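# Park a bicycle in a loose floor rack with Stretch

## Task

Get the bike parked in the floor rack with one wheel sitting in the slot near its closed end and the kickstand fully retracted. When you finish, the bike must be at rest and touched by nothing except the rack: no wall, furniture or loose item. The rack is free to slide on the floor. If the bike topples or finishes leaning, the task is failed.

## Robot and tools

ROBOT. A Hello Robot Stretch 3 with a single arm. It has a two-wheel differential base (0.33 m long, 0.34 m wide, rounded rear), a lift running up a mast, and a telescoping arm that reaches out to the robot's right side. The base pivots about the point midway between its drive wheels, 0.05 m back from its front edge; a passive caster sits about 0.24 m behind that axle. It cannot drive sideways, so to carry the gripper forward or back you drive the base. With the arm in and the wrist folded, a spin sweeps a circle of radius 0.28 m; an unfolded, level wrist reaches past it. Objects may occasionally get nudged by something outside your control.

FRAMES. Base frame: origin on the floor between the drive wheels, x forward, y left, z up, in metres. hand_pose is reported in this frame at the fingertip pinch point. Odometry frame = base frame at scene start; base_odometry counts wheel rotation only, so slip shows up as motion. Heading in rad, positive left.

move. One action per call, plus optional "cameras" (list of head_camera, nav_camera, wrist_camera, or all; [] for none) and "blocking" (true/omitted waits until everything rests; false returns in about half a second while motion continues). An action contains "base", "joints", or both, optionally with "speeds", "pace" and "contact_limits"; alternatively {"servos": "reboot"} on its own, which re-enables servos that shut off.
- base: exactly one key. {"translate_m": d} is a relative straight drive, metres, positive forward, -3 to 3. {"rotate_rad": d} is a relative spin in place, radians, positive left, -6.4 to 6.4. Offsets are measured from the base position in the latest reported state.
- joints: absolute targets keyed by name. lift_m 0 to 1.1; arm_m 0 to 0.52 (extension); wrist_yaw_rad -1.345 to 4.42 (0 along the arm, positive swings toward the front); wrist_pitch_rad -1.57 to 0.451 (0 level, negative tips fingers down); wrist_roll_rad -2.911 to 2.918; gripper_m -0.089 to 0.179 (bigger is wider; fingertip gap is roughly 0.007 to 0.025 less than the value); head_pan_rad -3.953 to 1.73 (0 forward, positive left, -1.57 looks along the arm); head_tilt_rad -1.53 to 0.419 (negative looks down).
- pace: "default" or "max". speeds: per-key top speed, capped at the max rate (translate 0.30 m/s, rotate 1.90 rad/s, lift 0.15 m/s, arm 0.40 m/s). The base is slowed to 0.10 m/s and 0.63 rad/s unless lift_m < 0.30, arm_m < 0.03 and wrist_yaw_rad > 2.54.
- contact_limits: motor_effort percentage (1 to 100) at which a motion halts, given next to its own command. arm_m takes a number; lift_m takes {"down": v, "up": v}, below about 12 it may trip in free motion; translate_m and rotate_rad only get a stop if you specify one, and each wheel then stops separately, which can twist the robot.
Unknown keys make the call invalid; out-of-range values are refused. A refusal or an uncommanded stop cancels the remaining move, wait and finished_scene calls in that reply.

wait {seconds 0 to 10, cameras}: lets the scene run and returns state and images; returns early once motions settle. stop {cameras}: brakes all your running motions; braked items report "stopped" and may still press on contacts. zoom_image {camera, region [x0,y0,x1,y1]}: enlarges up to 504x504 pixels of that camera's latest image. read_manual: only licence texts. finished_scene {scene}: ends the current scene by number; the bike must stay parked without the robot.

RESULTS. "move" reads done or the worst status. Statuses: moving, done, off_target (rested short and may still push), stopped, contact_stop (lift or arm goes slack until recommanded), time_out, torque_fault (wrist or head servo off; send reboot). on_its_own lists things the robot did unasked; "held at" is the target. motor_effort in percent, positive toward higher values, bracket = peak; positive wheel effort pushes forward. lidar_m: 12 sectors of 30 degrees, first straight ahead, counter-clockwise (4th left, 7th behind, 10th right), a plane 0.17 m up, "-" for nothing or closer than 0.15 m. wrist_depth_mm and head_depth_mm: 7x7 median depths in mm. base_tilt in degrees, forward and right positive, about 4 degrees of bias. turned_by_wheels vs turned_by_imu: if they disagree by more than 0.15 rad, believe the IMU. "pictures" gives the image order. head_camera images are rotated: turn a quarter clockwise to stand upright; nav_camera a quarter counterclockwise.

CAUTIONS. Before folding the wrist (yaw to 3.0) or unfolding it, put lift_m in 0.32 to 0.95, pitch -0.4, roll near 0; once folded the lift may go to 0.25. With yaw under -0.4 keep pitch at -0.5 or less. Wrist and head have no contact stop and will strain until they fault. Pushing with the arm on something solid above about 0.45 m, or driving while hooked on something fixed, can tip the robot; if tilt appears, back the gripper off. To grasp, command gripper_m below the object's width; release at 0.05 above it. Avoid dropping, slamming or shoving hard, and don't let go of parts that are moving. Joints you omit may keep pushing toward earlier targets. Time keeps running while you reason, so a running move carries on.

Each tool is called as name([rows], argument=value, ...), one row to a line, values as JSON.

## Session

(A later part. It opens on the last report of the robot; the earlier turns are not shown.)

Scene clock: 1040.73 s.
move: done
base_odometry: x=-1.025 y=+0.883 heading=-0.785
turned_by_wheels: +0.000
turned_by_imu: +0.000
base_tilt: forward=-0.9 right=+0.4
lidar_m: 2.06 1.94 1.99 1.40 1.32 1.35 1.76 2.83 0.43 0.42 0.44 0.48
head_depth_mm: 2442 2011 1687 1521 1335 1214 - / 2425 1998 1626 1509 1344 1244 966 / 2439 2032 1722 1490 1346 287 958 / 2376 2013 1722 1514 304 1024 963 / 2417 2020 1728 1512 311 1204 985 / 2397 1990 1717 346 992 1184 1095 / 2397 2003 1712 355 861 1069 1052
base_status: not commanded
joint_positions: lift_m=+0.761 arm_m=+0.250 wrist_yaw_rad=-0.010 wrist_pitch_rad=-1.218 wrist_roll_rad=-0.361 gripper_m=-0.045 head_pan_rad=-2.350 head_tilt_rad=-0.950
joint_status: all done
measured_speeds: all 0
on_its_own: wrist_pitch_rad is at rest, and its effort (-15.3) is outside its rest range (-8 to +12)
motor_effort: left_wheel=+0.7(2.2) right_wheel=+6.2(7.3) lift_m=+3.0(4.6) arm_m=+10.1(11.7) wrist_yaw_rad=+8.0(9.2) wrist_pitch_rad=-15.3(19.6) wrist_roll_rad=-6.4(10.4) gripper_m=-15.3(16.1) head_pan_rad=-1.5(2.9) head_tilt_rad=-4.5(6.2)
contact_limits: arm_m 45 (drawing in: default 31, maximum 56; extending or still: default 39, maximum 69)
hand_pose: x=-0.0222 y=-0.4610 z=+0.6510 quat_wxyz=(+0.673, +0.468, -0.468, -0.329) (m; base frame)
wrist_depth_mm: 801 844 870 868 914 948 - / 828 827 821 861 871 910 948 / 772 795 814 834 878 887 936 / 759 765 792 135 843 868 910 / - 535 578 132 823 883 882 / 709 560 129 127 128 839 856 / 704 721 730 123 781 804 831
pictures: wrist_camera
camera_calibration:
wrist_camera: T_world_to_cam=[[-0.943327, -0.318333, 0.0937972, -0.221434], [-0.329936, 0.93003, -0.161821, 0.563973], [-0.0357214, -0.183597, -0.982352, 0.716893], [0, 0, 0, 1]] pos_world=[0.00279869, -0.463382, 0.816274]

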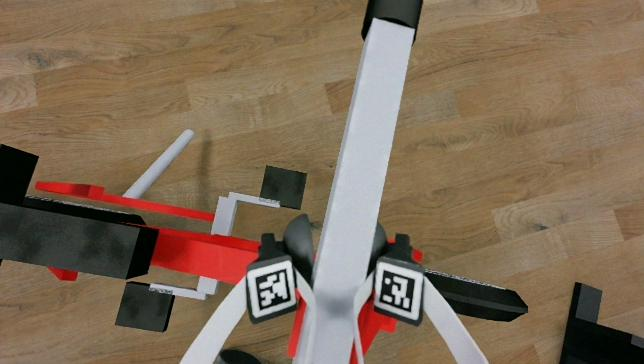

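move(joints={"wrist_roll_rad": -0.26}, speeds={"wrist_roll_rad": 0.4}, cameras=["wrist_camera"])

move(base={"translate_m": -0.12}, speeds={"translate_m": 0.06}, cameras=["wrist_camera", "head_camera"])

zoom_image(camera="wrist_camera", region=[400, 220, 644, 364])

Scene clock: 1050.17 s.
move: done
base_odometry: x=-1.025 y=+0.883 heading=-0.785
turned_by_wheels: +0.000
turned_by_imu: -0.001
base_tilt: forward=-0.8 right=+0.4
lidar_m: 2.05 1.94 1.98 1.40 1.32 1.35 1.76 2.82 0.43 0.43 0.44 0.48
head_depth_mm: 2452 2037 1687 1525 1355 1213 - / 2446 2024 1630 1508 1343 1248 965 / 2427 2014 1721 1486 1350 287 964 / 2431 2010 1713 1498 305 1025 961 / 2377 2005 1707 1511 311 1210 987 / 2396 1986 1718 346 993 1184 1095 / 2382 1981 1709 355 836 1067 1048
base_status: not commanded
joint_positions: lift_m=+0.761 arm_m=+0.250 wrist_yaw_rad=-0.004 wrist_pitch_rad=-1.216 wrist_roll_rad=-0.265 gripper_m=-0.045 head_pan_rad=-2.350 head_tilt_rad=-0.950
joint_status: all done
measured_speeds: all 0
on_its_own: wrist_pitch_rad is at rest, and its effort (-15.6) is outside its rest range (-8 to +12)
motor_effort: left_wheel=+0.7(1.4) right_wheel=+7.0(7.0) lift_m=+7.9(11.6) arm_m=+9.5(10.2) wrist_yaw_rad=+4.2(8.5) wrist_pitch_rad=-15.6(15.7) wrist_roll_rad=+1.4(5.2) gripper_m=-15.4(16.9) head_pan_rad=-1.5(2.2) head_tilt_rad=-4.6(5.2)
contact_limits: arm_m 45 (drawing in: default 31, maximum 56; extending or still: default 39, maximum 69)
hand_pose: x=-0.0219 y=-0.4614 z=+0.6511 quat_wxyz=(+0.651, +0.453, -0.499, -0.349) (m; base frame)
wrist_depth_mm: 856 855 860 887 903 917 934 / 826 830 842 842 878 897 936 / 805 819 831 831 869 877 891 / 774 793 807 133 831 842 876 / - 771 590 131 804 847 858 / 736 734 129 127 128 815 813 / 728 736 744 123 763 795 803
pictures: wrist_camera
camera_calibration:
wrist_camera: T_world_to_cam=[[-0.969519, -0.236888, 0.0625824, -0.163911], [-0.244306, 0.954071, -0.17339, 0.584983], [-0.018634, -0.183394, -0.982863, 0.717713], [0, 0, 0, 1]] pos_world=[-0.0026258, -0.465319, 0.817101]

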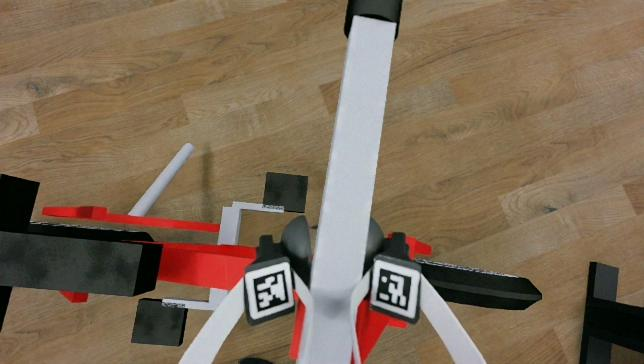

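Scene clock: 1052.97 s.
move: done
base_odometry: x=-1.110 y=+0.968 heading=-0.785
turned_by_wheels: +0.000
turned_by_imu: -0.001
base_tilt: forward=-0.9 right=+0.5
lidar_m: 2.16 2.04 1.89 1.33 1.26 1.28 1.67 2.73 0.44 0.43 0.46 0.50
head_depth_mm: 2384 2022 1723 1514 1358 1216 - / 2384 2012 1636 1514 1342 1246 964 / 2408 1982 1722 1432 1339 287 961 / 2408 2008 1723 1470 305 1026 961 / 2403 1998 1727 1508 311 1206 986 / 2388 1987 1704 345 1003 1183 1091 / 2375 1990 1704 355 833 1168 1066
base_status: done
joint_positions: lift_m=+0.761 arm_m=+0.250 wrist_yaw_rad=-0.002 wrist_pitch_rad=-1.206 wrist_roll_rad=-0.262 gripper_m=-0.045 head_pan_rad=-2.350 head_tilt_rad=-0.950
joint_status: not commanded
measured_speeds: all 0
on_its_own: lift_m is at rest, and its effort (+1.1) is outside its rest range (+3 to +55); wrist_pitch_rad is at rest, and its effort (-17.3) is outside its rest range (-8 to +12)
motor_effort: left_wheel=-2.7(8.8) right_wheel=-2.8(9.6) lift_m=+1.1(7.5) arm_m=+9.0(10.3) wrist_yaw_rad=+1.8(3.6) wrist_pitch_rad=-17.3(17.6) wrist_roll_rad=+0.6(1.3) gripper_m=-14.6(16.9) head_pan_rad=-1.6(2.3) head_tilt_rad=-4.0(5.5)
contact_limits: arm_m 45 (drawing in: default 31, maximum 56; extending or still: default 39, maximum 69)
hand_pose: x=-0.0217 y=-0.4638 z=+0.6517 quat_wxyz=(+0.653, +0.450, -0.501, -0.346) (m; base frame)
wrist_depth_mm: 857 837 873 889 922 932 956 / 817 839 825 866 890 911 928 / 803 837 839 827 875 881 895 / 788 792 813 134 858 846 866 / - 766 598 131 803 829 825 / 733 568 129 127 128 796 831 / 723 737 742 124 761 775 824
pictures: head_camera (sideways), wrist_camera
camera_calibration:
head_camera: T_world_to_cam=[[0.618935, 0.556781, -0.553998, 0.745135], [0.666243, -0.745717, -0.00512515, 0.0024138], [-0.415979, -0.365925, -0.832502, 1.04097], [0, 0, 0, 1]] pos_world=[-0.0297768, -0.0321597, 1.27943]
wrist_camera: T_world_to_cam=[[-0.96946, -0.236712, 0.0641408, -0.165341], [-0.244599, 0.952259, -0.182687, 0.592654], [-0.0178344, -0.192796, -0.981077, 0.712405], [0, 0, 0, 1]] pos_world=[-0.00262365, -0.466149, 0.817799]

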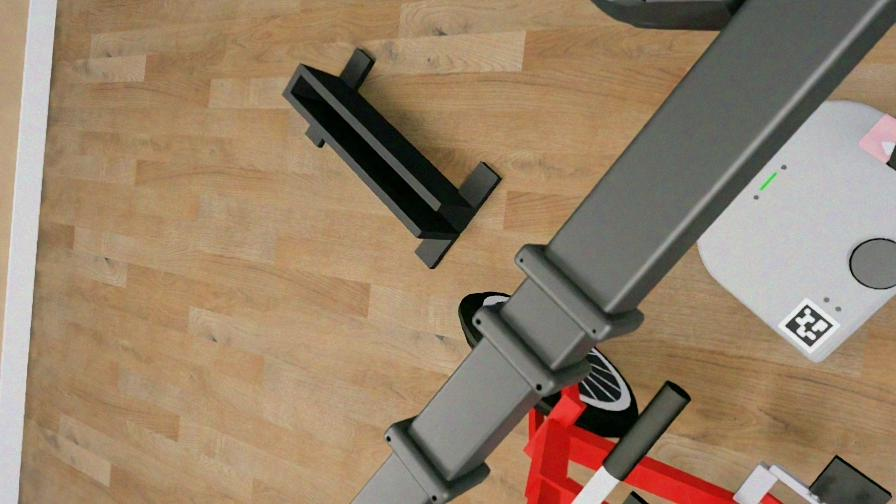

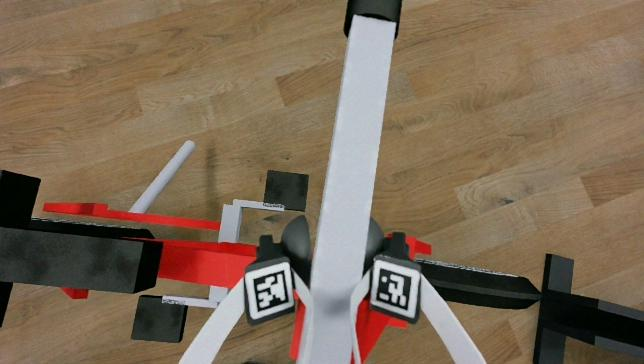

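Scaled by 2.066.

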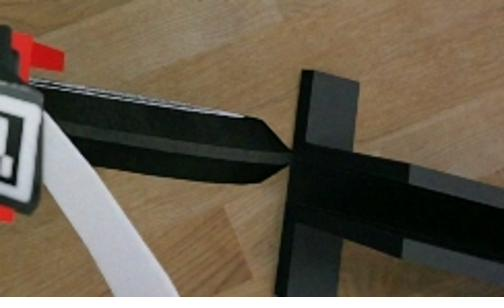

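move(joints={"wrist_roll_rad": -0.07}, speeds={"wrist_roll_rad": 0.4}, cameras=["wrist_camera", "head_camera"])

zoom_image(camera="wrist_camera", region=[400, 200, 644, 344])

Scene clock: 1072.43 s.
move: off_target
base_odometry: x=-1.110 y=+0.968 heading=-0.785
turned_by_wheels: +0.000
turned_by_imu: -0.001
base_tilt: forward=-0.8 right=+0.4
lidar_m: 2.16 2.04 1.89 1.33 1.25 1.28 1.66 2.73 0.45 0.44 0.46 0.50
head_depth_mm: 2389 2024 1725 1508 1344 1211 - / 2400 2024 1627 1512 1344 1244 964 / 2408 1999 1726 1434 1343 287 962 / 2434 2012 1728 1477 305 1031 961 / 2413 2015 1715 1509 311 1202 985 / 2406 2018 1722 345 998 1192 1095 / 2378 1985 1700 355 869 1156 1061
base_status: not commanded
joint_positions: lift_m=+0.761 arm_m=+0.250 wrist_yaw_rad=+0.004 wrist_pitch_rad=-1.203 wrist_roll_rad=-0.092 gripper_m=-0.045 head_pan_rad=-2.350 head_tilt_rad=-0.950
joint_status: wrist_roll_rad off_target (ended at -0.092, target -0.070)
measured_speeds: all 0
on_its_own: wrist_pitch_rad is at rest, and its effort (-17.8) is outside its rest range (-8 to +12)
motor_effort: left_wheel=-2.6(3.1) right_wheel=-3.0(3.3) lift_m=+3.0(6.2) arm_m=+7.9(9.6) wrist_yaw_rad=-3.9(4.0) wrist_pitch_rad=-17.8(18.0) wrist_roll_rad=+7.0(7.6) gripper_m=-15.7(16.8) head_pan_rad=-1.0(1.8) head_tilt_rad=-3.1(5.6)
contact_limits: arm_m 45 (drawing in: default 31, maximum 56; extending or still: default 39, maximum 69)
hand_pose: x=-0.0213 y=-0.4645 z=+0.6519 quat_wxyz=(+0.610, +0.420, -0.554, -0.381) (m; base frame)
wrist_depth_mm: 903 883 904 143 894 915 918 / 872 861 887 140 894 875 899 / 843 861 840 136 850 849 837 / 815 827 803 133 840 820 826 / 788 795 787 147 799 794 806 / - - 129 127 129 766 778 / 762 757 746 123 736 752 759
pictures: head_camera (sideways), wrist_camera
camera_calibration:
head_camera: T_world_to_cam=[[0.618935, 0.556781, -0.553998, 0.745135], [0.666243, -0.745717, -0.00512515, 0.0024138], [-0.415979, -0.365925, -0.832502, 1.04097], [0, 0, 0, 1]] pos_world=[-0.0297768, -0.0321597, 1.27943]
wrist_camera: T_world_to_cam=[[-0.996308, -0.0857286, 0.00455882, -0.0566424], [-0.0849629, 0.977012, -0.195523, 0.616734], [0.0123079, -0.195189, -0.980688, 0.711749], [0, 0, 0, 1]] pos_world=[-0.012794, -0.468486, 0.818848]

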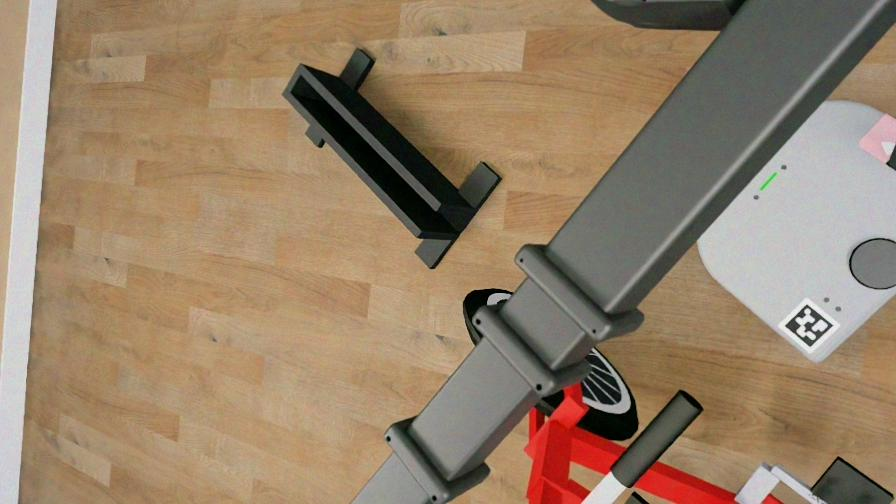

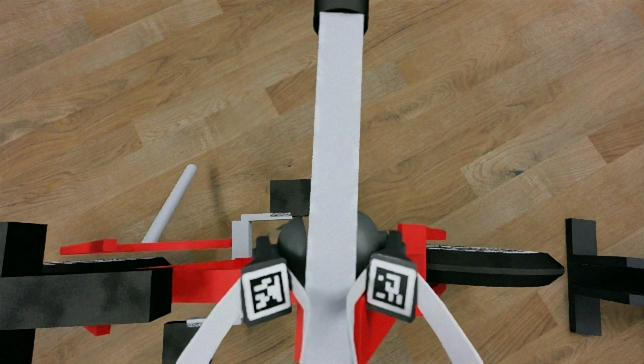

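Scaled by 2.066.

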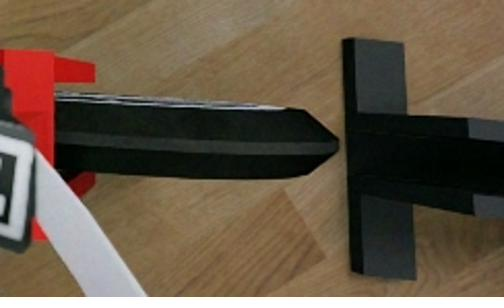

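move(joints={"wrist_roll_rad": -0.01}, speeds={"wrist_roll_rad": 0.4}, cameras=[])

move(base={"translate_m": -0.05}, speeds={"translate_m": 0.05}, cameras=["wrist_camera", "head_camera"])

zoom_image(camera="wrist_camera", region=[400, 200, 644, 344])

Scene clock: 1084.87 s.
move: off_target
base_odometry: x=-1.110 y=+0.968 heading=-0.785
turned_by_wheels: +0.000
turned_by_imu: -0.001
base_tilt: forward=-0.9 right=+0.5
lidar_m: 2.16 2.04 1.89 1.33 1.25 1.27 1.66 2.73 0.45 0.44 0.46 0.50
head_depth_mm: 2380 2040 1739 1520 1339 1208 - / 2389 2025 1630 1520 1346 1244 958 / 2412 2008 1709 1440 1339 287 961 / 2392 2008 1715 1486 304 1030 964 / 2401 1980 1727 1501 312 1207 984 / 2385 1988 1704 345 1005 1189 1093 / 2397 1996 1697 355 870 1158 1069
base_status: not commanded
joint_positions: lift_m=+0.761 arm_m=+0.250 wrist_yaw_rad=+0.006 wrist_pitch_rad=-1.202 wrist_roll_rad=-0.036 gripper_m=-0.045 head_pan_rad=-2.350 head_tilt_rad=-0.950
joint_status: wrist_roll_rad off_target (ended at -0.036, target -0.010)
measured_speeds: all 0
on_its_own: lift_m is at rest, and its effort (+0.3) is outside its rest range (+3 to +55); wrist_pitch_rad is at rest, and its effort (-18.1) is outside its rest range (-8 to +12)
motor_effort: left_wheel=-2.7(2.9) right_wheel=-1.8(2.9) lift_m=+0.3(3.9) arm_m=+8.0(9.0) wrist_yaw_rad=-5.1(5.4) wrist_pitch_rad=-18.1(18.4) wrist_roll_rad=+8.1(9.1) gripper_m=-15.0(15.7) head_pan_rad=-1.3(1.3) head_tilt_rad=-3.7(5.0)
contact_limits: arm_m 45 (drawing in: default 31, maximum 56; extending or still: default 39, maximum 69)
hand_pose: x=-0.0212 y=-0.4649 z=+0.6520 quat_wxyz=(+0.595, +0.409, -0.571, -0.391) (m; base frame)
wrist_depth_mm: 923 933 898 142 896 910 892 / 897 874 897 140 892 866 877 / 844 846 834 137 856 857 837 / 833 826 819 133 831 810 818 / 805 805 797 147 430 805 796 / 302 775 130 127 129 782 758 / 751 748 573 124 759 762 742
pictures: none
No camera images: "cameras" was empty.

Scene clock: 1086.57 s.
move: done
base_odometry: x=-1.146 y=+1.003 heading=-0.785
turned_by_wheels: +0.000
turned_by_imu: +0.000
base_tilt: forward=-0.8 right=+0.4
lidar_m: 2.21 2.08 1.85 1.30 1.23 1.25 1.63 2.68 0.45 0.44 0.46 0.50
head_depth_mm: 2358 2023 1744 1520 1350 1214 - / 2382 2013 1628 1503 1355 1248 963 / 2373 2005 1724 1445 1338 287 965 / 2392 2010 1718 1462 304 1029 958 / 2411 2011 1724 1500 311 1197 986 / 2386 1973 1710 345 1001 1187 1095 / 2402 1994 1705 355 894 1150 1057
base_status: done
joint_positions: lift_m=+0.761 arm_m=+0.250 wrist_yaw_rad=+0.008 wrist_pitch_rad=-1.202 wrist_roll_rad=-0.032 gripper_m=-0.045 head_pan_rad=-2.350 head_tilt_rad=-0.950
joint_status: not commanded
measured_speeds: all 0
on_its_own: wrist_pitch_rad is at rest, and its effort (-18.2) is outside its rest range (-8 to +12)
motor_effort: left_wheel=-2.7(7.5) right_wheel=-2.6(9.9) lift_m=+8.3(8.9) arm_m=+7.7(9.3) wrist_yaw_rad=-7.2(8.7) wrist_pitch_rad=-18.2(18.4) wrist_roll_rad=+7.0(7.9) gripper_m=-14.6(16.4) head_pan_rad=-0.6(2.0) head_tilt_rad=-3.2(5.3)
contact_limits: arm_m 45 (drawing in: default 31, maximum 56; extending or still: default 39, maximum 69)
hand_pose: x=-0.0211 y=-0.4649 z=+0.6520 quat_wxyz=(+0.594, +0.409, -0.572, -0.391) (m; base frame)
wrist_depth_mm: 915 893 926 143 906 898 908 / 884 878 882 140 881 874 855 / 863 849 855 135 838 863 859 / 825 812 821 132 808 814 822 / 803 802 805 130 421 808 793 / 303 779 131 127 129 774 774 / 759 - 556 124 748 739 764
pictures: head_camera (sideways), wrist_camera
camera_calibration:
head_camera: T_world_to_cam=[[0.618935, 0.556781, -0.553998, 0.745135], [0.666243, -0.745717, -0.00512515, 0.0024138], [-0.415979, -0.365925, -0.832502, 1.04097], [0, 0, 0, 1]] pos_world=[-0.0297768, -0.0321597, 1.27943]
wrist_camera: T_world_to_cam=[[-0.999295, -0.0335558, -0.0168135, -0.0183902], [-0.0295644, 0.979724, -0.19816, 0.621239], [0.023122, -0.197523, -0.980026, 0.710537], [0, 0, 0, 1]] pos_world=[-0.0164397, -0.468912, 0.81914]

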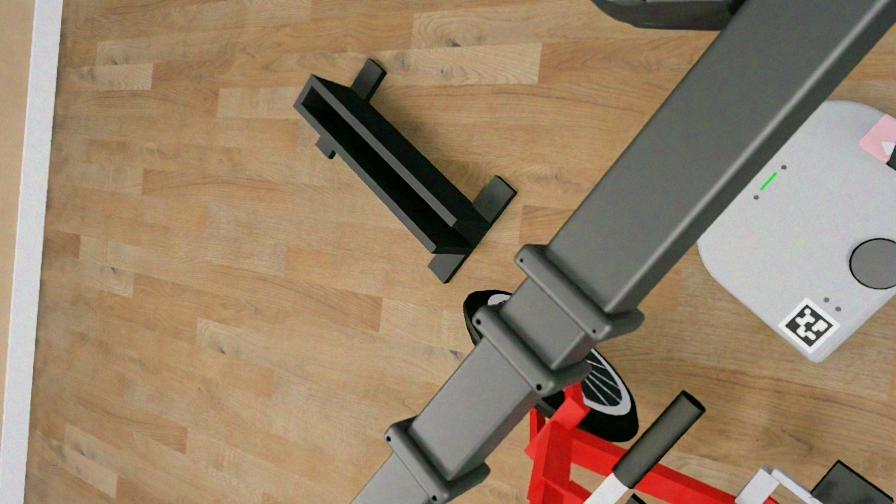

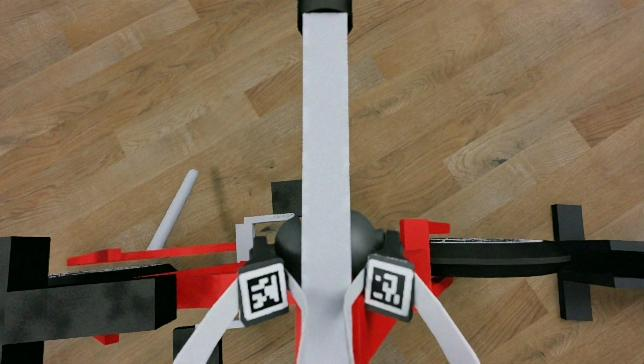

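Scaled by 2.066.

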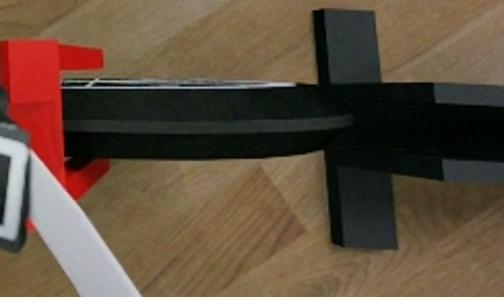

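move(base={"translate_m": -0.05}, speeds={"translate_m": 0.04}, cameras=["wrist_camera", "head_camera"])

zoom_image(camera="wrist_camera", region=[400, 200, 644, 344])

Scene clock: 1097.90 s.
move: done
base_odometry: x=-1.181 y=+1.039 heading=-0.785
turned_by_wheels: +0.000
turned_by_imu: -0.001
base_tilt: forward=-0.8 right=+0.4
lidar_m: 2.25 2.12 1.80 1.27 1.20 1.22 1.59 2.64 0.45 0.44 0.47 0.51
head_depth_mm: 2322 2026 1730 1507 1342 1214 - / 2345 2040 1704 1513 1354 1244 963 / 2334 2017 1735 1455 1340 287 959 / 2382 2005 1723 1434 304 1027 963 / 2417 2003 1721 1512 311 1208 986 / 2394 1990 1719 345 1005 1190 1099 / 2401 2010 1706 355 867 1169 1064
base_status: done
joint_positions: lift_m=+0.761 arm_m=+0.250 wrist_yaw_rad=+0.007 wrist_pitch_rad=-1.206 wrist_roll_rad=-0.032 gripper_m=-0.045 head_pan_rad=-2.350 head_tilt_rad=-0.950
joint_status: not commanded
measured_speeds: all 0
on_its_own: wrist_pitch_rad is at rest, and its effort (-17.5) is outside its rest range (-8 to +12)
motor_effort: left_wheel=-1.2(7.7) right_wheel=-4.2(10.2) lift_m=+3.3(6.2) arm_m=+7.2(8.3) wrist_yaw_rad=-6.3(8.2) wrist_pitch_rad=-17.5(18.2) wrist_roll_rad=+6.7(7.4) gripper_m=-15.3(16.6) head_pan_rad=-1.0(1.3) head_tilt_rad=-2.0(4.3)
contact_limits: arm_m 45 (drawing in: default 31, maximum 56; extending or still: default 39, maximum 69)
hand_pose: x=-0.0211 y=-0.4638 z=+0.6517 quat_wxyz=(+0.593, +0.410, -0.571, -0.393) (m; base frame)
wrist_depth_mm: 900 880 919 142 900 913 886 / 887 873 888 139 875 884 873 / 851 839 858 136 831 841 849 / 849 833 831 132 833 808 823 / 801 793 801 129 421 805 796 / - - 130 127 131 778 770 / 743 - 576 124 749 745 759
pictures: head_camera (sideways), wrist_camera
camera_calibration:
head_camera: T_world_to_cam=[[0.618913, 0.556761, -0.554043, 0.745192], [0.666243, -0.745717, -0.00512621, 0.00241515], [-0.416013, -0.365955, -0.832472, 1.04093], [0, 0, 0, 1]] pos_world=[-0.0297768, -0.0321597, 1.27943]
wrist_camera: T_world_to_cam=[[-0.999327, -0.0324845, -0.0170508, -0.0176908], [-0.0285661, 0.980594, -0.193959, 0.617842], [0.0230206, -0.193341, -0.980861, 0.712847], [0, 0, 0, 1]] pos_world=[-0.0164397, -0.468604, 0.818739]

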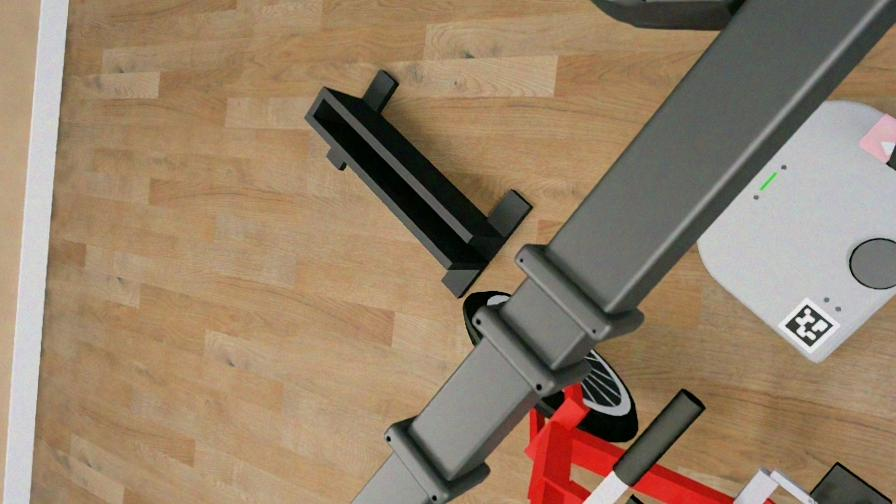

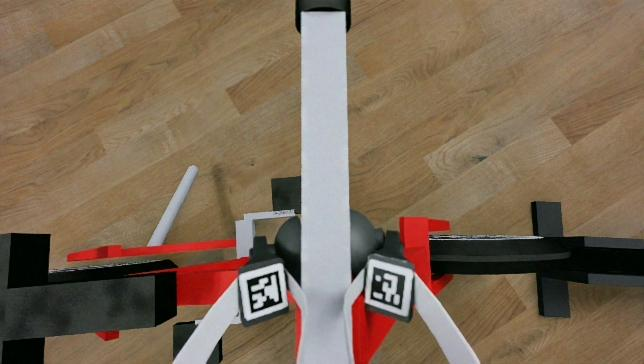

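Scaled by 2.066.

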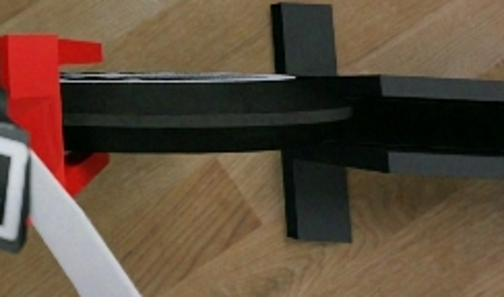

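move(joints={"wrist_roll_rad": 0.05}, speeds={"wrist_roll_rad": 0.4}, cameras=[])

move(base={"translate_m": -0.03}, speeds={"translate_m": 0.04}, cameras=["wrist_camera"])

zoom_image(camera="wrist_camera", region=[400, 200, 644, 344])

Scene clock: 1107.20 s.
move: off_target
base_odometry: x=-1.181 y=+1.039 heading=-0.785
turned_by_wheels: +0.000
turned_by_imu: -0.001
base_tilt: forward=-0.8 right=+0.4
lidar_m: 2.25 2.13 1.80 1.27 1.20 1.22 1.59 2.64 0.45 0.44 0.47 0.51
head_depth_mm: 2351 2033 1735 1518 1344 1215 - / 2366 2017 1685 1518 1349 1239 964 / 2364 2002 1729 1468 1347 287 964 / 2372 2006 1716 1425 305 1026 959 / 2388 2022 1722 1506 311 1205 989 / 2386 2011 1715 345 1000 1189 1091 / 2392 2012 1707 355 901 1153 1066
base_status: not commanded
joint_positions: lift_m=+0.761 arm_m=+0.250 wrist_yaw_rad=+0.008 wrist_pitch_rad=-1.207 wrist_roll_rad=+0.017 gripper_m=-0.045 head_pan_rad=-2.350 head_tilt_rad=-0.950
joint_status: wrist_roll_rad off_target (ended at +0.017, target +0.050)
measured_speeds: all 0
on_its_own: lift_m is at rest, and its effort (+1.1) is outside its rest range (+3 to +55); wrist_pitch_rad is at rest, and its effort (-17.4) is outside its rest range (-8 to +12)
motor_effort: left_wheel=-1.7(2.1) right_wheel=-3.6(4.9) lift_m=+1.1(1.3) arm_m=+6.2(7.1) wrist_yaw_rad=-6.4(7.0) wrist_pitch_rad=-17.4(17.4) wrist_roll_rad=+10.8(12.4) gripper_m=-14.1(16.8) head_pan_rad=-0.1(1.0) head_tilt_rad=-3.1(3.5)
contact_limits: arm_m 45 (drawing in: default 31, maximum 56; extending or still: default 39, maximum 69)
hand_pose: x=-0.0211 y=-0.4637 z=+0.6517 quat_wxyz=(+0.579, +0.400, -0.585, -0.403) (m; base frame)
wrist_depth_mm: 916 893 893 141 892 886 890 / 896 883 885 138 862 855 860 / 875 880 852 135 847 832 828 / 833 822 841 811 826 813 817 / 830 818 796 129 403 794 801 / 512 786 130 127 129 764 768 / - - 569 124 732 760 747
pictures: none
No camera images: "cameras" was empty.

Scene clock: 1108.57 s.
move: done
base_odometry: x=-1.202 y=+1.060 heading=-0.785
turned_by_wheels: +0.000
turned_by_imu: -0.001
base_tilt: forward=-0.8 right=+0.4
lidar_m: 2.28 2.15 1.78 1.25 1.18 1.20 1.57 2.62 0.45 0.44 0.47 0.51
head_depth_mm: 2313 2024 1727 1516 1344 1216 - / 2359 2010 1728 1521 1345 1251 965 / 2368 2014 1727 1461 1342 287 966 / 2379 2001 1741 1421 304 1025 962 / 2384 1994 1726 1517 311 1200 987 / 2413 1988 1708 345 1004 1195 1093 / 2397 1990 1709 355 899 1152 1066
base_status: done
joint_positions: lift_m=+0.761 arm_m=+0.250 wrist_yaw_rad=+0.010 wrist_pitch_rad=-1.211 wrist_roll_rad=+0.019 gripper_m=-0.045 head_pan_rad=-2.350 head_tilt_rad=-0.950
joint_status: not commanded
measured_speeds: all 0
on_its_own: lift_m is at rest, and its effort (+1.4) is outside its rest range (+3 to +55); wrist_pitch_rad is at rest, and its effort (-16.5) is outside its rest range (-8 to +12)
motor_effort: left_wheel=-1.7(6.2) right_wheel=-3.3(10.2) lift_m=+1.4(1.5) arm_m=+6.0(7.1) wrist_yaw_rad=-8.7(10.8) wrist_pitch_rad=-16.5(17.4) wrist_roll_rad=+10.1(10.6) gripper_m=-15.9(16.5) head_pan_rad=-0.3(0.9) head_tilt_rad=-3.3(4.4)
contact_limits: arm_m 45 (drawing in: default 31, maximum 56; extending or still: default 39, maximum 69)
hand_pose: x=-0.0209 y=-0.4627 z=+0.6514 quat_wxyz=(+0.578, +0.402, -0.585, -0.404) (m; base frame)
wrist_depth_mm: 917 927 921 140 898 891 887 / 881 891 873 137 883 883 858 / 856 857 858 134 846 829 824 / 831 828 821 816 827 795 819 / 796 813 801 129 404 806 807 / 299 514 129 126 129 761 756 / 766 - 567 123 755 758 753
pictures: wrist_camera
camera_calibration:
wrist_camera: T_world_to_cam=[[-0.999309, 0.0124325, -0.0350166, 0.0149933], [0.0188527, 0.981705, -0.189471, 0.615265], [0.0320204, -0.19, -0.981262, 0.714808], [0, 0, 0, 1]] pos_world=[-0.0195049, -0.468382, 0.818513]

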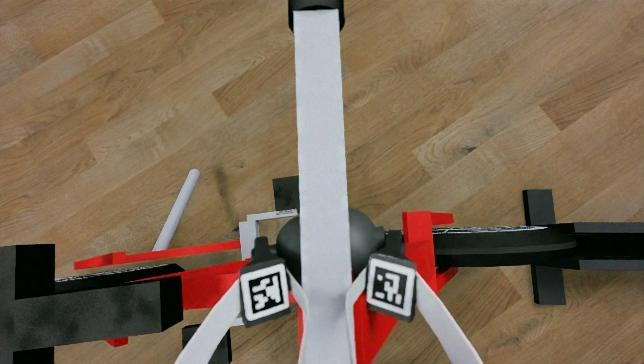

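Scaled by 2.066.

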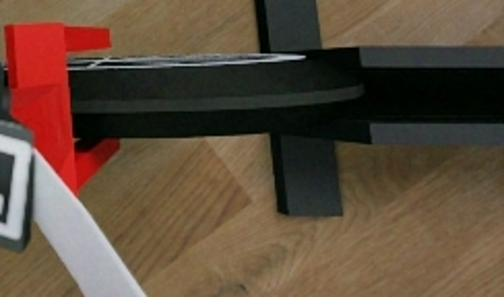

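move(joints={"wrist_roll_rad": 0.1}, speeds={"wrist_roll_rad": 0.4}, cameras=[])

move(base={"translate_m": -0.04}, speeds={"translate_m": 0.04}, cameras=["wrist_camera", "head_camera"])

zoom_image(camera="wrist_camera", region=[400, 200, 644, 344])

Scene clock: 1121.53 s.
move: off_target
base_odometry: x=-1.202 y=+1.060 heading=-0.785
turned_by_wheels: +0.000
turned_by_imu: -0.001
base_tilt: forward=-0.7 right=+0.5
lidar_m: 2.28 2.14 1.78 1.25 1.18 1.20 1.57 2.62 0.45 0.44 0.47 0.51
head_depth_mm: 2323 2015 1742 1514 1349 1206 - / 2330 2019 1732 1517 1337 1248 962 / 2361 2025 1731 1456 1346 287 956 / 2333 2005 1719 1423 304 1027 961 / 2383 2002 1706 1512 311 1205 987 / 2381 2002 1718 345 1000 1182 1098 / 2400 1994 1705 355 892 1153 1073
base_status: not commanded
joint_positions: lift_m=+0.761 arm_m=+0.250 wrist_yaw_rad=+0.010 wrist_pitch_rad=-1.214 wrist_roll_rad=+0.064 gripper_m=-0.045 head_pan_rad=-2.350 head_tilt_rad=-0.950
joint_status: wrist_roll_rad off_target (ended at +0.064, target +0.100)
measured_speeds: all 0
on_its_own: lift_m is at rest, and its effort (+2.4) is outside its rest range (+3 to +55); wrist_pitch_rad is at rest, and its effort (-16.0) is outside its rest range (-8 to +12)
motor_effort: left_wheel=-1.7(2.3) right_wheel=-3.2(3.7) lift_m=+2.4(2.4) arm_m=+4.8(5.7) wrist_yaw_rad=-8.9(9.4) wrist_pitch_rad=-16.0(16.7) wrist_roll_rad=+11.2(11.7) gripper_m=-14.0(15.8) head_pan_rad=+0.8(0.8) head_tilt_rad=-1.9(3.7)
contact_limits: arm_m 45 (drawing in: default 31, maximum 56; extending or still: default 39, maximum 69)
hand_pose: x=-0.0209 y=-0.4619 z=+0.6512 quat_wxyz=(+0.564, +0.393, -0.597, -0.414) (m; base frame)
wrist_depth_mm: 924 928 917 880 875 877 854 / 905 901 887 850 867 859 845 / 874 850 860 133 853 817 805 / 827 837 837 132 800 803 802 / 809 813 804 129 400 787 - / 299 568 130 127 129 759 741 / 268 - 580 123 763 745 742
pictures: none
No camera images: "cameras" was empty.

Scene clock: 1123.13 s.
move: done
base_odometry: x=-1.230 y=+1.088 heading=-0.785
turned_by_wheels: +0.000
turned_by_imu: -0.001
base_tilt: forward=-0.9 right=+0.4
lidar_m: 2.31 2.18 1.75 1.23 1.16 1.18 1.54 2.58 0.45 0.44 0.47 0.52
head_depth_mm: 2305 2036 1738 1513 1351 1206 - / 2304 2013 1730 1513 1341 1251 962 / 2352 1994 1731 1457 1349 287 960 / 2339 2028 1729 1408 304 1026 961 / 2376 2006 1714 1516 311 1209 981 / 2376 1980 1719 345 1000 1189 1095 / 2397 2028 1716 355 897 1152 1077
base_status: done
joint_positions: lift_m=+0.761 arm_m=+0.250 wrist_yaw_rad=+0.011 wrist_pitch_rad=-1.218 wrist_roll_rad=+0.068 gripper_m=-0.045 head_pan_rad=-2.350 head_tilt_rad=-0.950
joint_status: not commanded
measured_speeds: all 0
on_its_own: wrist_pitch_rad is at rest, and its effort (-15.2) is outside its rest range (-8 to +12)
motor_effort: left_wheel=-2.1(6.1) right_wheel=-2.8(11.6) lift_m=+2.7(3.0) arm_m=+4.6(5.9) wrist_yaw_rad=-8.9(11.2) wrist_pitch_rad=-15.2(16.1) wrist_roll_rad=+10.4(11.5) gripper_m=-15.8(16.8) head_pan_rad=-0.6(1.2) head_tilt_rad=-2.1(3.7)
contact_limits: arm_m 45 (drawing in: default 31, maximum 56; extending or still: default 39, maximum 69)
hand_pose: x=-0.0209 y=-0.4610 z=+0.6510 quat_wxyz=(+0.562, +0.394, -0.597, -0.415) (m; base frame)
wrist_depth_mm: 922 915 896 882 889 869 856 / 905 880 894 136 867 851 843 / 867 839 852 133 843 815 824 / 841 840 835 131 811 800 792 / 801 836 813 128 399 774 - / 299 556 129 126 129 778 757 / 268 - 574 123 745 749 738
pictures: head_camera (sideways), wrist_camera
camera_calibration:
head_camera: T_world_to_cam=[[0.618913, 0.556761, -0.554043, 0.745192], [0.666243, -0.745717, -0.00512621, 0.00241515], [-0.416013, -0.365955, -0.832472, 1.04093], [0, 0, 0, 1]] pos_world=[-0.0297768, -0.0321597, 1.27943]
wrist_camera: T_world_to_cam=[[-0.997006, 0.0574673, -0.0517362, 0.0466856], [0.0659935, 0.981082, -0.181997, 0.609267], [0.0402985, -0.184867, -0.981937, 0.717645], [0, 0, 0, 1]] pos_world=[-0.0225819, -0.467755, 0.817983]

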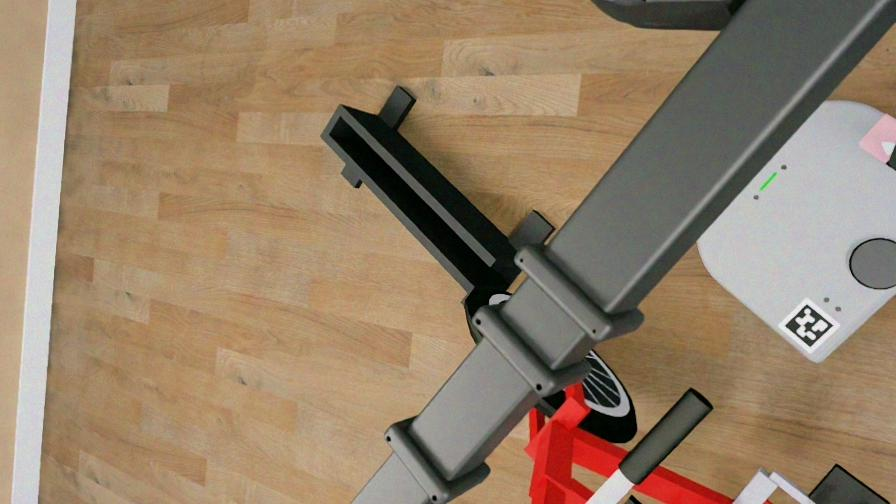

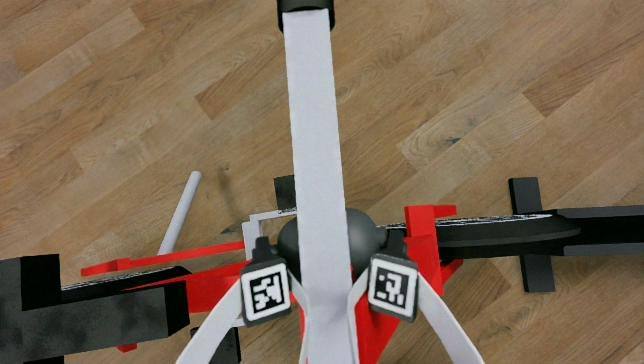

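Scaled by 2.066.

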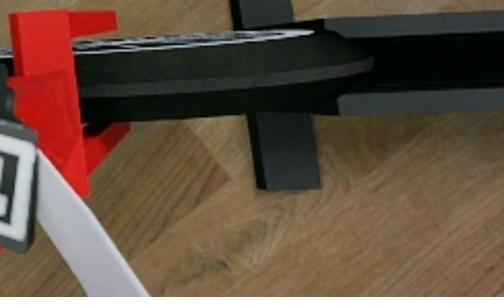

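move(base={"translate_m": -0.06}, speeds={"translate_m": 0.04}, cameras=["wrist_camera", "head_camera"])

zoom_image(camera="wrist_camera", region=[400, 180, 644, 324])

Scene clock: 1132.10 s.
move: done
base_odometry: x=-1.273 y=+1.131 heading=-0.785
turned_by_wheels: +0.000
turned_by_imu: -0.002
base_tilt: forward=-0.8 right=+0.4
lidar_m: 2.36 2.23 1.70 1.19 1.12 1.14 1.49 2.54 0.46 0.45 0.48 0.52
head_depth_mm: 2299 2039 1722 1512 1350 1208 - / 2278 2011 1727 1502 1345 1248 966 / 2276 2028 1730 1439 1347 287 964 / 2340 1999 1718 1428 304 1028 962 / 2338 2007 1722 1501 311 1208 988 / 2321 2005 1722 345 1002 1190 1090 / 2341 1983 1714 355 898 1158 1077
base_status: done
joint_positions: lift_m=+0.761 arm_m=+0.250 wrist_yaw_rad=+0.010 wrist_pitch_rad=-1.223 wrist_roll_rad=+0.071 gripper_m=-0.045 head_pan_rad=-2.350 head_tilt_rad=-0.950
joint_status: not commanded
measured_speeds: all 0
on_its_own: wrist_pitch_rad is at rest, and its effort (-14.2) is outside its rest range (-8 to +12)
motor_effort: left_wheel=-2.0(6.0) right_wheel=-1.2(13.9) lift_m=+4.1(5.1) arm_m=+3.4(4.3) wrist_yaw_rad=-8.7(11.7) wrist_pitch_rad=-14.2(15.3) wrist_roll_rad=+9.3(10.6) gripper_m=-14.7(16.8) head_pan_rad=+0.3(1.3) head_tilt_rad=-2.0(4.5)
contact_limits: arm_m 45 (drawing in: default 31, maximum 56; extending or still: default 39, maximum 69)
hand_pose: x=-0.0210 y=-0.4595 z=+0.6506 quat_wxyz=(+0.560, +0.394, -0.597, -0.418) (m; base frame)
wrist_depth_mm: 903 910 919 855 880 882 875 / 897 908 872 134 861 846 826 / 876 879 868 132 821 802 803 / 854 837 816 821 804 815 785 / 836 799 801 127 361 763 760 / 297 481 130 126 129 758 775 / 272 - 572 123 752 748 719
pictures: head_camera (sideways), wrist_camera
camera_calibration:
head_camera: T_world_to_cam=[[0.618913, 0.556761, -0.554043, 0.745192], [0.666243, -0.745717, -0.00512621, 0.00241515], [-0.416013, -0.365955, -0.832472, 1.04093], [0, 0, 0, 1]] pos_world=[-0.0297768, -0.0321597, 1.27943]
wrist_camera: T_world_to_cam=[[-0.996704, 0.0619589, -0.0523624, 0.048961], [0.0702965, 0.981821, -0.176314, 0.604621], [0.0404863, -0.179414, -0.98294, 0.720712], [0, 0, 0, 1]] pos_world=[-0.022882, -0.467357, 0.817583]

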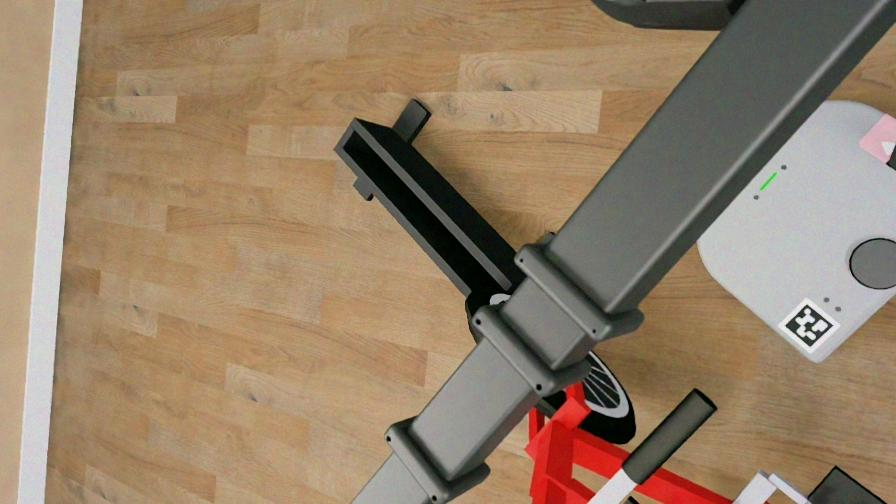

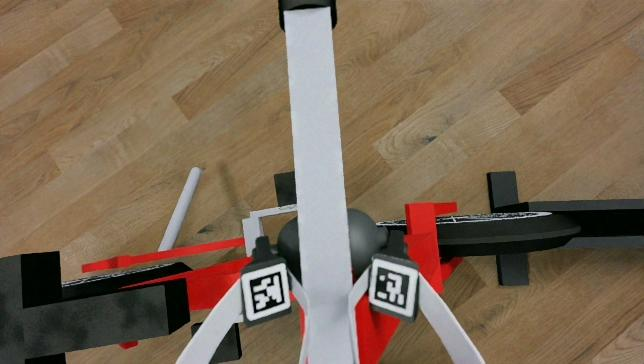

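Scaled by 2.066.

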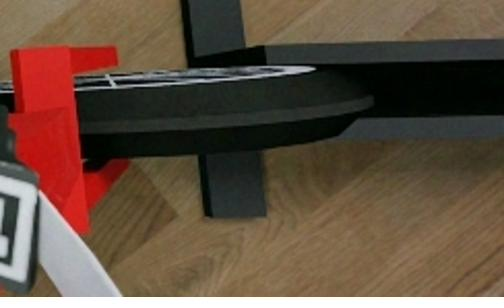

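zoom_image(camera="wrist_camera", region=[480, 160, 644, 290])

zoom_image(camera="head_camera", region=[320, 80, 680, 460])

Scaled by 3.073.

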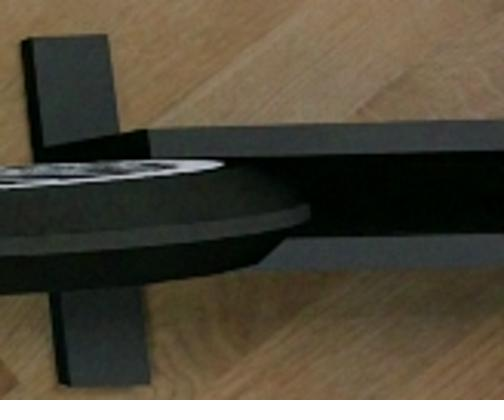

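Scaled by 1.326 from the camera's 896x504 image, which has a finer 1280x720 frame.

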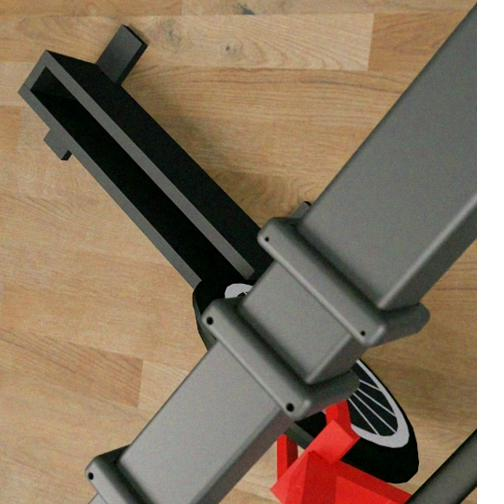

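move(joints={"arm_m": 0.268}, speeds={"arm_m": 0.03}, contact_limits={"arm_m": 45}, cameras=["wrist_camera"])

zoom_image(camera="wrist_camera", region=[400, 160, 644, 304])

Scene clock: 1161.23 s.
move: done
base_odometry: x=-1.273 y=+1.131 heading=-0.785
turned_by_wheels: +0.000
turned_by_imu: -0.001
base_tilt: forward=-0.8 right=+0.4
lidar_m: 2.37 2.23 1.69 1.19 1.13 1.15 1.49 2.54 0.46 0.45 0.48 0.53
head_depth_mm: 2271 2030 1743 1520 1347 1212 - / 2268 2012 1731 1513 1340 1252 966 / 2294 2018 1719 1444 1347 287 964 / 2331 1983 1715 1379 305 1028 957 / 2320 1981 1715 1499 311 1209 988 / 2323 1992 1715 345 998 1187 1093 / 2359 2004 1706 355 910 1154 1080
base_status: not commanded
joint_positions: lift_m=+0.761 arm_m=+0.268 wrist_yaw_rad=+0.010 wrist_pitch_rad=-1.224 wrist_roll_rad=+0.071 gripper_m=-0.045 head_pan_rad=-2.350 head_tilt_rad=-0.950
joint_status: all done
measured_speeds: all 0
on_its_own: wrist_pitch_rad is at rest, and its effort (-14.1) is outside its rest range (-8 to +12)
motor_effort: left_wheel=-1.9(2.8) right_wheel=-0.8(1.5) lift_m=+4.7(6.3) arm_m=+12.3(14.7) wrist_yaw_rad=-8.7(8.8) wrist_pitch_rad=-14.1(14.4) wrist_roll_rad=+9.1(9.7) gripper_m=-14.4(16.3) head_pan_rad=+0.3(1.7) head_tilt_rad=-1.7(2.5)
contact_limits: arm_m 45 (drawing in: default 31, maximum 56; extending or still: default 39, maximum 69)
hand_pose: x=-0.0210 y=-0.4774 z=+0.6505 quat_wxyz=(+0.560, +0.394, -0.597, -0.418) (m; base frame)
wrist_depth_mm: 931 908 911 872 867 861 856 / 899 880 897 853 853 832 841 / 870 862 848 133 844 815 810 / 850 841 831 131 809 800 792 / 836 819 821 128 399 639 - / 297 585 128 126 129 756 766 / 269 - 577 123 743 733 727
pictures: wrist_camera
camera_calibration:
wrist_camera: T_world_to_cam=[[-0.996704, 0.0619848, -0.0523304, 0.0500564], [0.0702956, 0.981911, -0.175813, 0.621828], [0.040486, -0.178912, -0.983032, 0.717818], [0, 0, 0, 1]] pos_world=[-0.022882, -0.485256, 0.817583]

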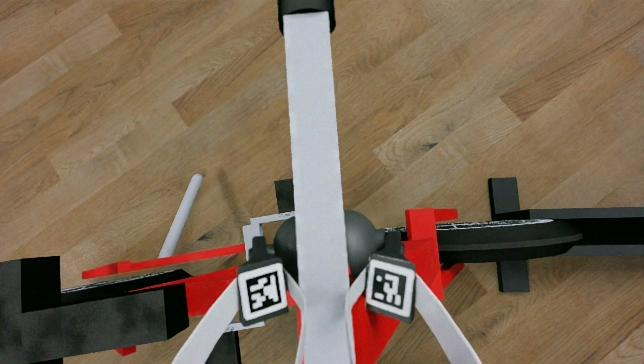

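Scaled by 2.066.

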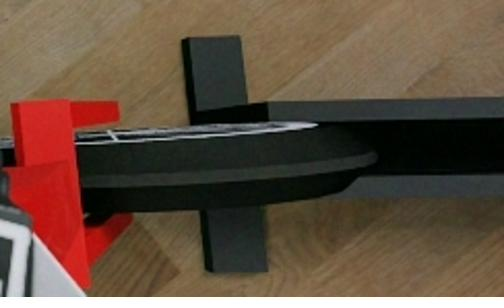

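move(base={"translate_m": -0.08}, speeds={"translate_m": 0.04}, cameras=["wrist_camera", "head_camera"])

zoom_image(camera="wrist_camera", region=[400, 160, 644, 304])

Scene clock: 1170.07 s.
move: done
base_odometry: x=-1.329 y=+1.187 heading=-0.784
turned_by_wheels: +0.000
turned_by_imu: -0.001
base_tilt: forward=-0.8 right=+0.5
lidar_m: 2.44 2.30 1.63 1.15 1.08 1.10 1.43 2.47 0.46 0.45 0.49 0.54
head_depth_mm: 2252 2010 1744 1514 1347 1214 - / 2288 2027 1728 1511 1346 1249 963 / 2265 2012 1717 1431 1350 287 965 / 2272 2017 1725 1388 304 1028 963 / 2280 2006 1724 1505 311 1210 985 / 2319 2016 1708 346 1003 1186 1102 / 2334 1978 1706 356 913 1166 1072
base_status: done
joint_positions: lift_m=+0.761 arm_m=+0.268 wrist_yaw_rad=+0.012 wrist_pitch_rad=-1.217 wrist_roll_rad=+0.073 gripper_m=-0.045 head_pan_rad=-2.350 head_tilt_rad=-0.950
joint_status: not commanded
measured_speeds: all 0
on_its_own: lift_m is at rest, and its effort (-2.4) is outside its rest range (+3 to +55); wrist_yaw_rad is at rest, and its effort (-10.0) is outside its rest range (-9 to +9); wrist_pitch_rad is at rest, and its effort (-15.4) is outside its rest range (-8 to +12)
motor_effort: left_wheel=-0.3(8.3) right_wheel=-9.2(10.9) lift_m=-2.4(7.1) arm_m=+10.8(13.1) wrist_yaw_rad=-10.0(10.4) wrist_pitch_rad=-15.4(15.4) wrist_roll_rad=+8.9(9.4) gripper_m=-14.1(16.5) head_pan_rad=+0.9(2.1) head_tilt_rad=-2.0(2.6)
contact_limits: arm_m 45 (drawing in: default 31, maximum 56; extending or still: default 39, maximum 69)
hand_pose: x=-0.0209 y=-0.4790 z=+0.6510 quat_wxyz=(+0.561, +0.393, -0.598, -0.416) (m; base frame)
wrist_depth_mm: 941 901 921 887 880 878 865 / 899 888 893 838 850 846 866 / 878 859 863 135 843 823 818 / 857 852 836 131 814 807 810 / 824 819 826 129 401 - - / 299 561 130 126 129 761 760 / - - 572 123 731 737 734
pictures: head_camera (sideways), wrist_camera
camera_calibration:
head_camera: T_world_to_cam=[[0.618935, 0.556781, -0.553998, 0.745135], [0.666243, -0.745717, -0.00512515, 0.0024138], [-0.415979, -0.365925, -0.832502, 1.04097], [0, 0, 0, 1]] pos_world=[-0.0297768, -0.0321597, 1.27943]
wrist_camera: T_world_to_cam=[[-0.996701, 0.0612491, -0.0532567, 0.0505118], [0.0699964, 0.980807, -0.181984, 0.626911], [0.0410882, -0.185112, -0.981858, 0.714168], [0, 0, 0, 1]] pos_world=[-0.0228802, -0.485772, 0.817989]

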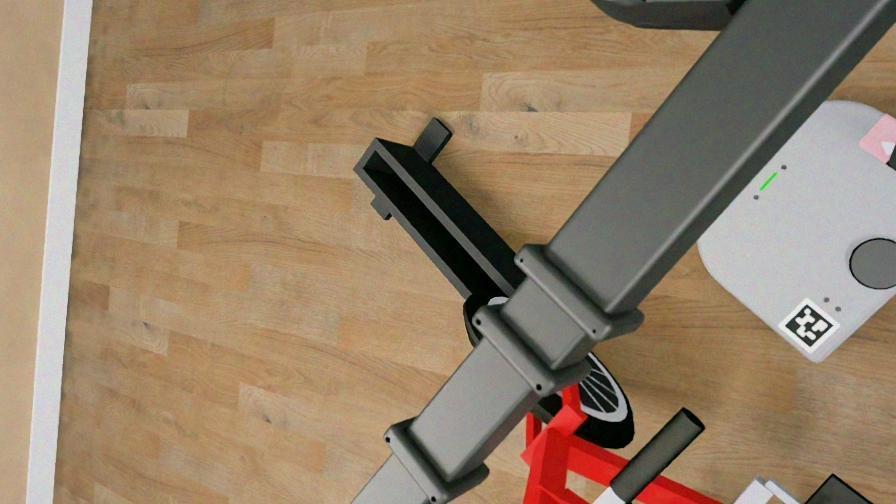

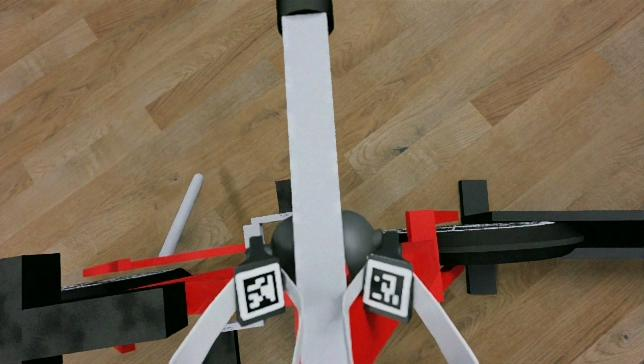

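Scaled by 2.066.

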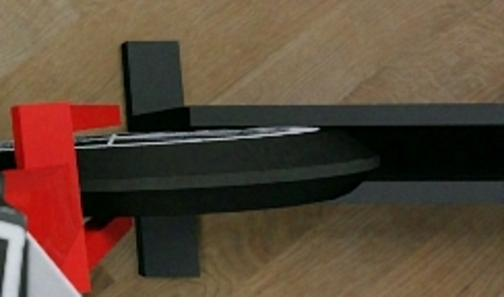

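move(base={"translate_m": -0.15}, speeds={"translate_m": 0.04}, contact_limits={"translate_m": 25}, cameras=["wrist_camera", "head_camera"])

Scene clock: 1185.43 s.
move: contact_stop
base_odometry: x=-1.427 y=+1.283 heading=-0.703
turned_by_wheels: +0.081
turned_by_imu: +0.080
base_tilt: forward=-0.7 right=+0.4
lidar_m: 2.50 2.41 1.42 1.04 1.01 1.04 1.43 2.36 0.45 0.44 0.51 0.59
head_depth_mm: 2130 2040 1738 1516 1353 1212 - / 2186 2018 1743 1518 1346 1253 963 / 2237 2016 1729 1445 1351 287 963 / 2239 2015 1725 1425 304 1026 965 / 2264 1999 1719 1504 311 1210 985 / 2286 2010 1724 345 1000 1205 1093 / 2341 2001 1713 356 909 1171 1092
base_status: translate_m contact_stop (by the wheels' count: -0.1370 of -0.1500)
joint_positions: lift_m=+0.761 arm_m=+0.268 wrist_yaw_rad=+0.006 wrist_pitch_rad=-1.222 wrist_roll_rad=+0.079 gripper_m=-0.045 head_pan_rad=-2.350 head_tilt_rad=-0.950
joint_status: not commanded
measured_speeds: all 0
on_its_own: a drive wheel is slack since a contact_stop; wrist_pitch_rad is at rest, and its effort (-14.4) is outside its rest range (-8 to +12)
motor_effort: left_wheel=-9.9(12.8) right_wheel=+0.8(24.1) lift_m=+9.8(12.2) arm_m=+6.7(10.1) wrist_yaw_rad=-5.3(15.2) wrist_pitch_rad=-14.4(16.0) wrist_roll_rad=+6.5(8.7) gripper_m=-15.1(16.8) head_pan_rad=+1.1(2.7) head_tilt_rad=-0.1(2.5)
contact_limits: arm_m 45 (drawing in: default 31, maximum 56; extending or still: default 39, maximum 69); translate_m 25 (maximum 100)
hand_pose: x=-0.0212 y=-0.4778 z=+0.6506 quat_wxyz=(+0.557, +0.391, -0.600, -0.420) (m; base frame)
wrist_depth_mm: 909 909 888 141 882 880 863 / 918 893 886 137 852 851 823 / 886 863 851 133 830 815 822 / 847 833 835 795 808 809 797 / 814 811 809 146 401 776 767 / 282 - 131 125 129 759 748 / 301 770 585 123 740 752 733
pictures: head_camera (sideways), wrist_camera
camera_calibration:
head_camera: T_world_to_cam=[[0.618935, 0.556781, -0.553998, 0.745135], [0.666243, -0.745717, -0.00512515, 0.0024138], [-0.415979, -0.365925, -0.832502, 1.04097], [0, 0, 0, 1]] pos_world=[-0.0297768, -0.0321597, 1.27943]
wrist_camera: T_world_to_cam=[[-0.995774, 0.073386, -0.0552156, 0.05719], [0.0821019, 0.980754, -0.177149, 0.622866], [0.0411527, -0.180933, -0.982634, 0.716644], [0, 0, 0, 1]] pos_world=[-0.023682, -0.48541, 0.817696]

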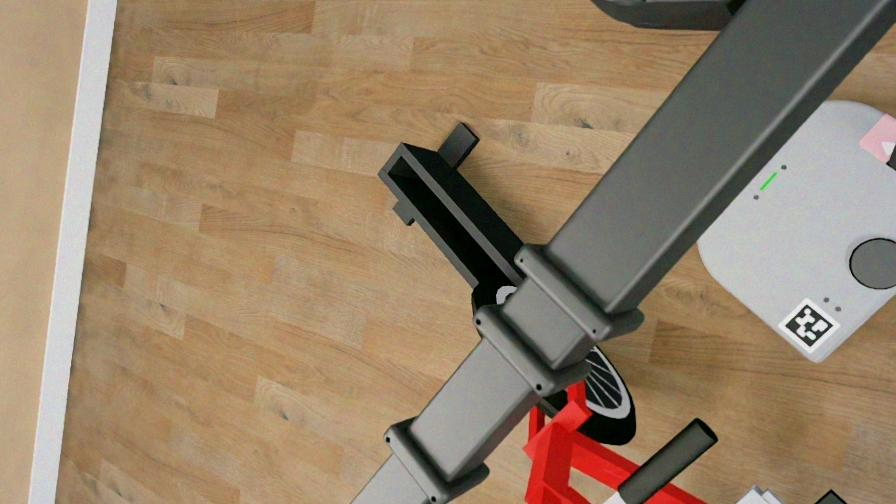

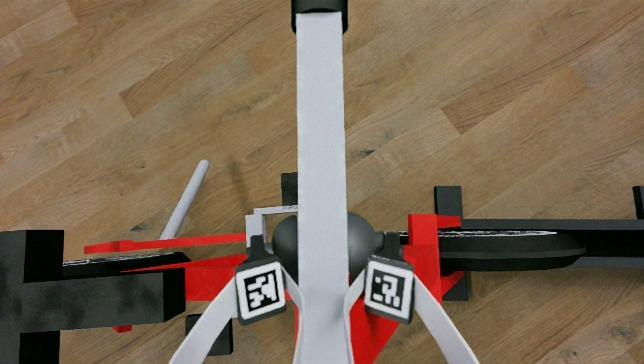

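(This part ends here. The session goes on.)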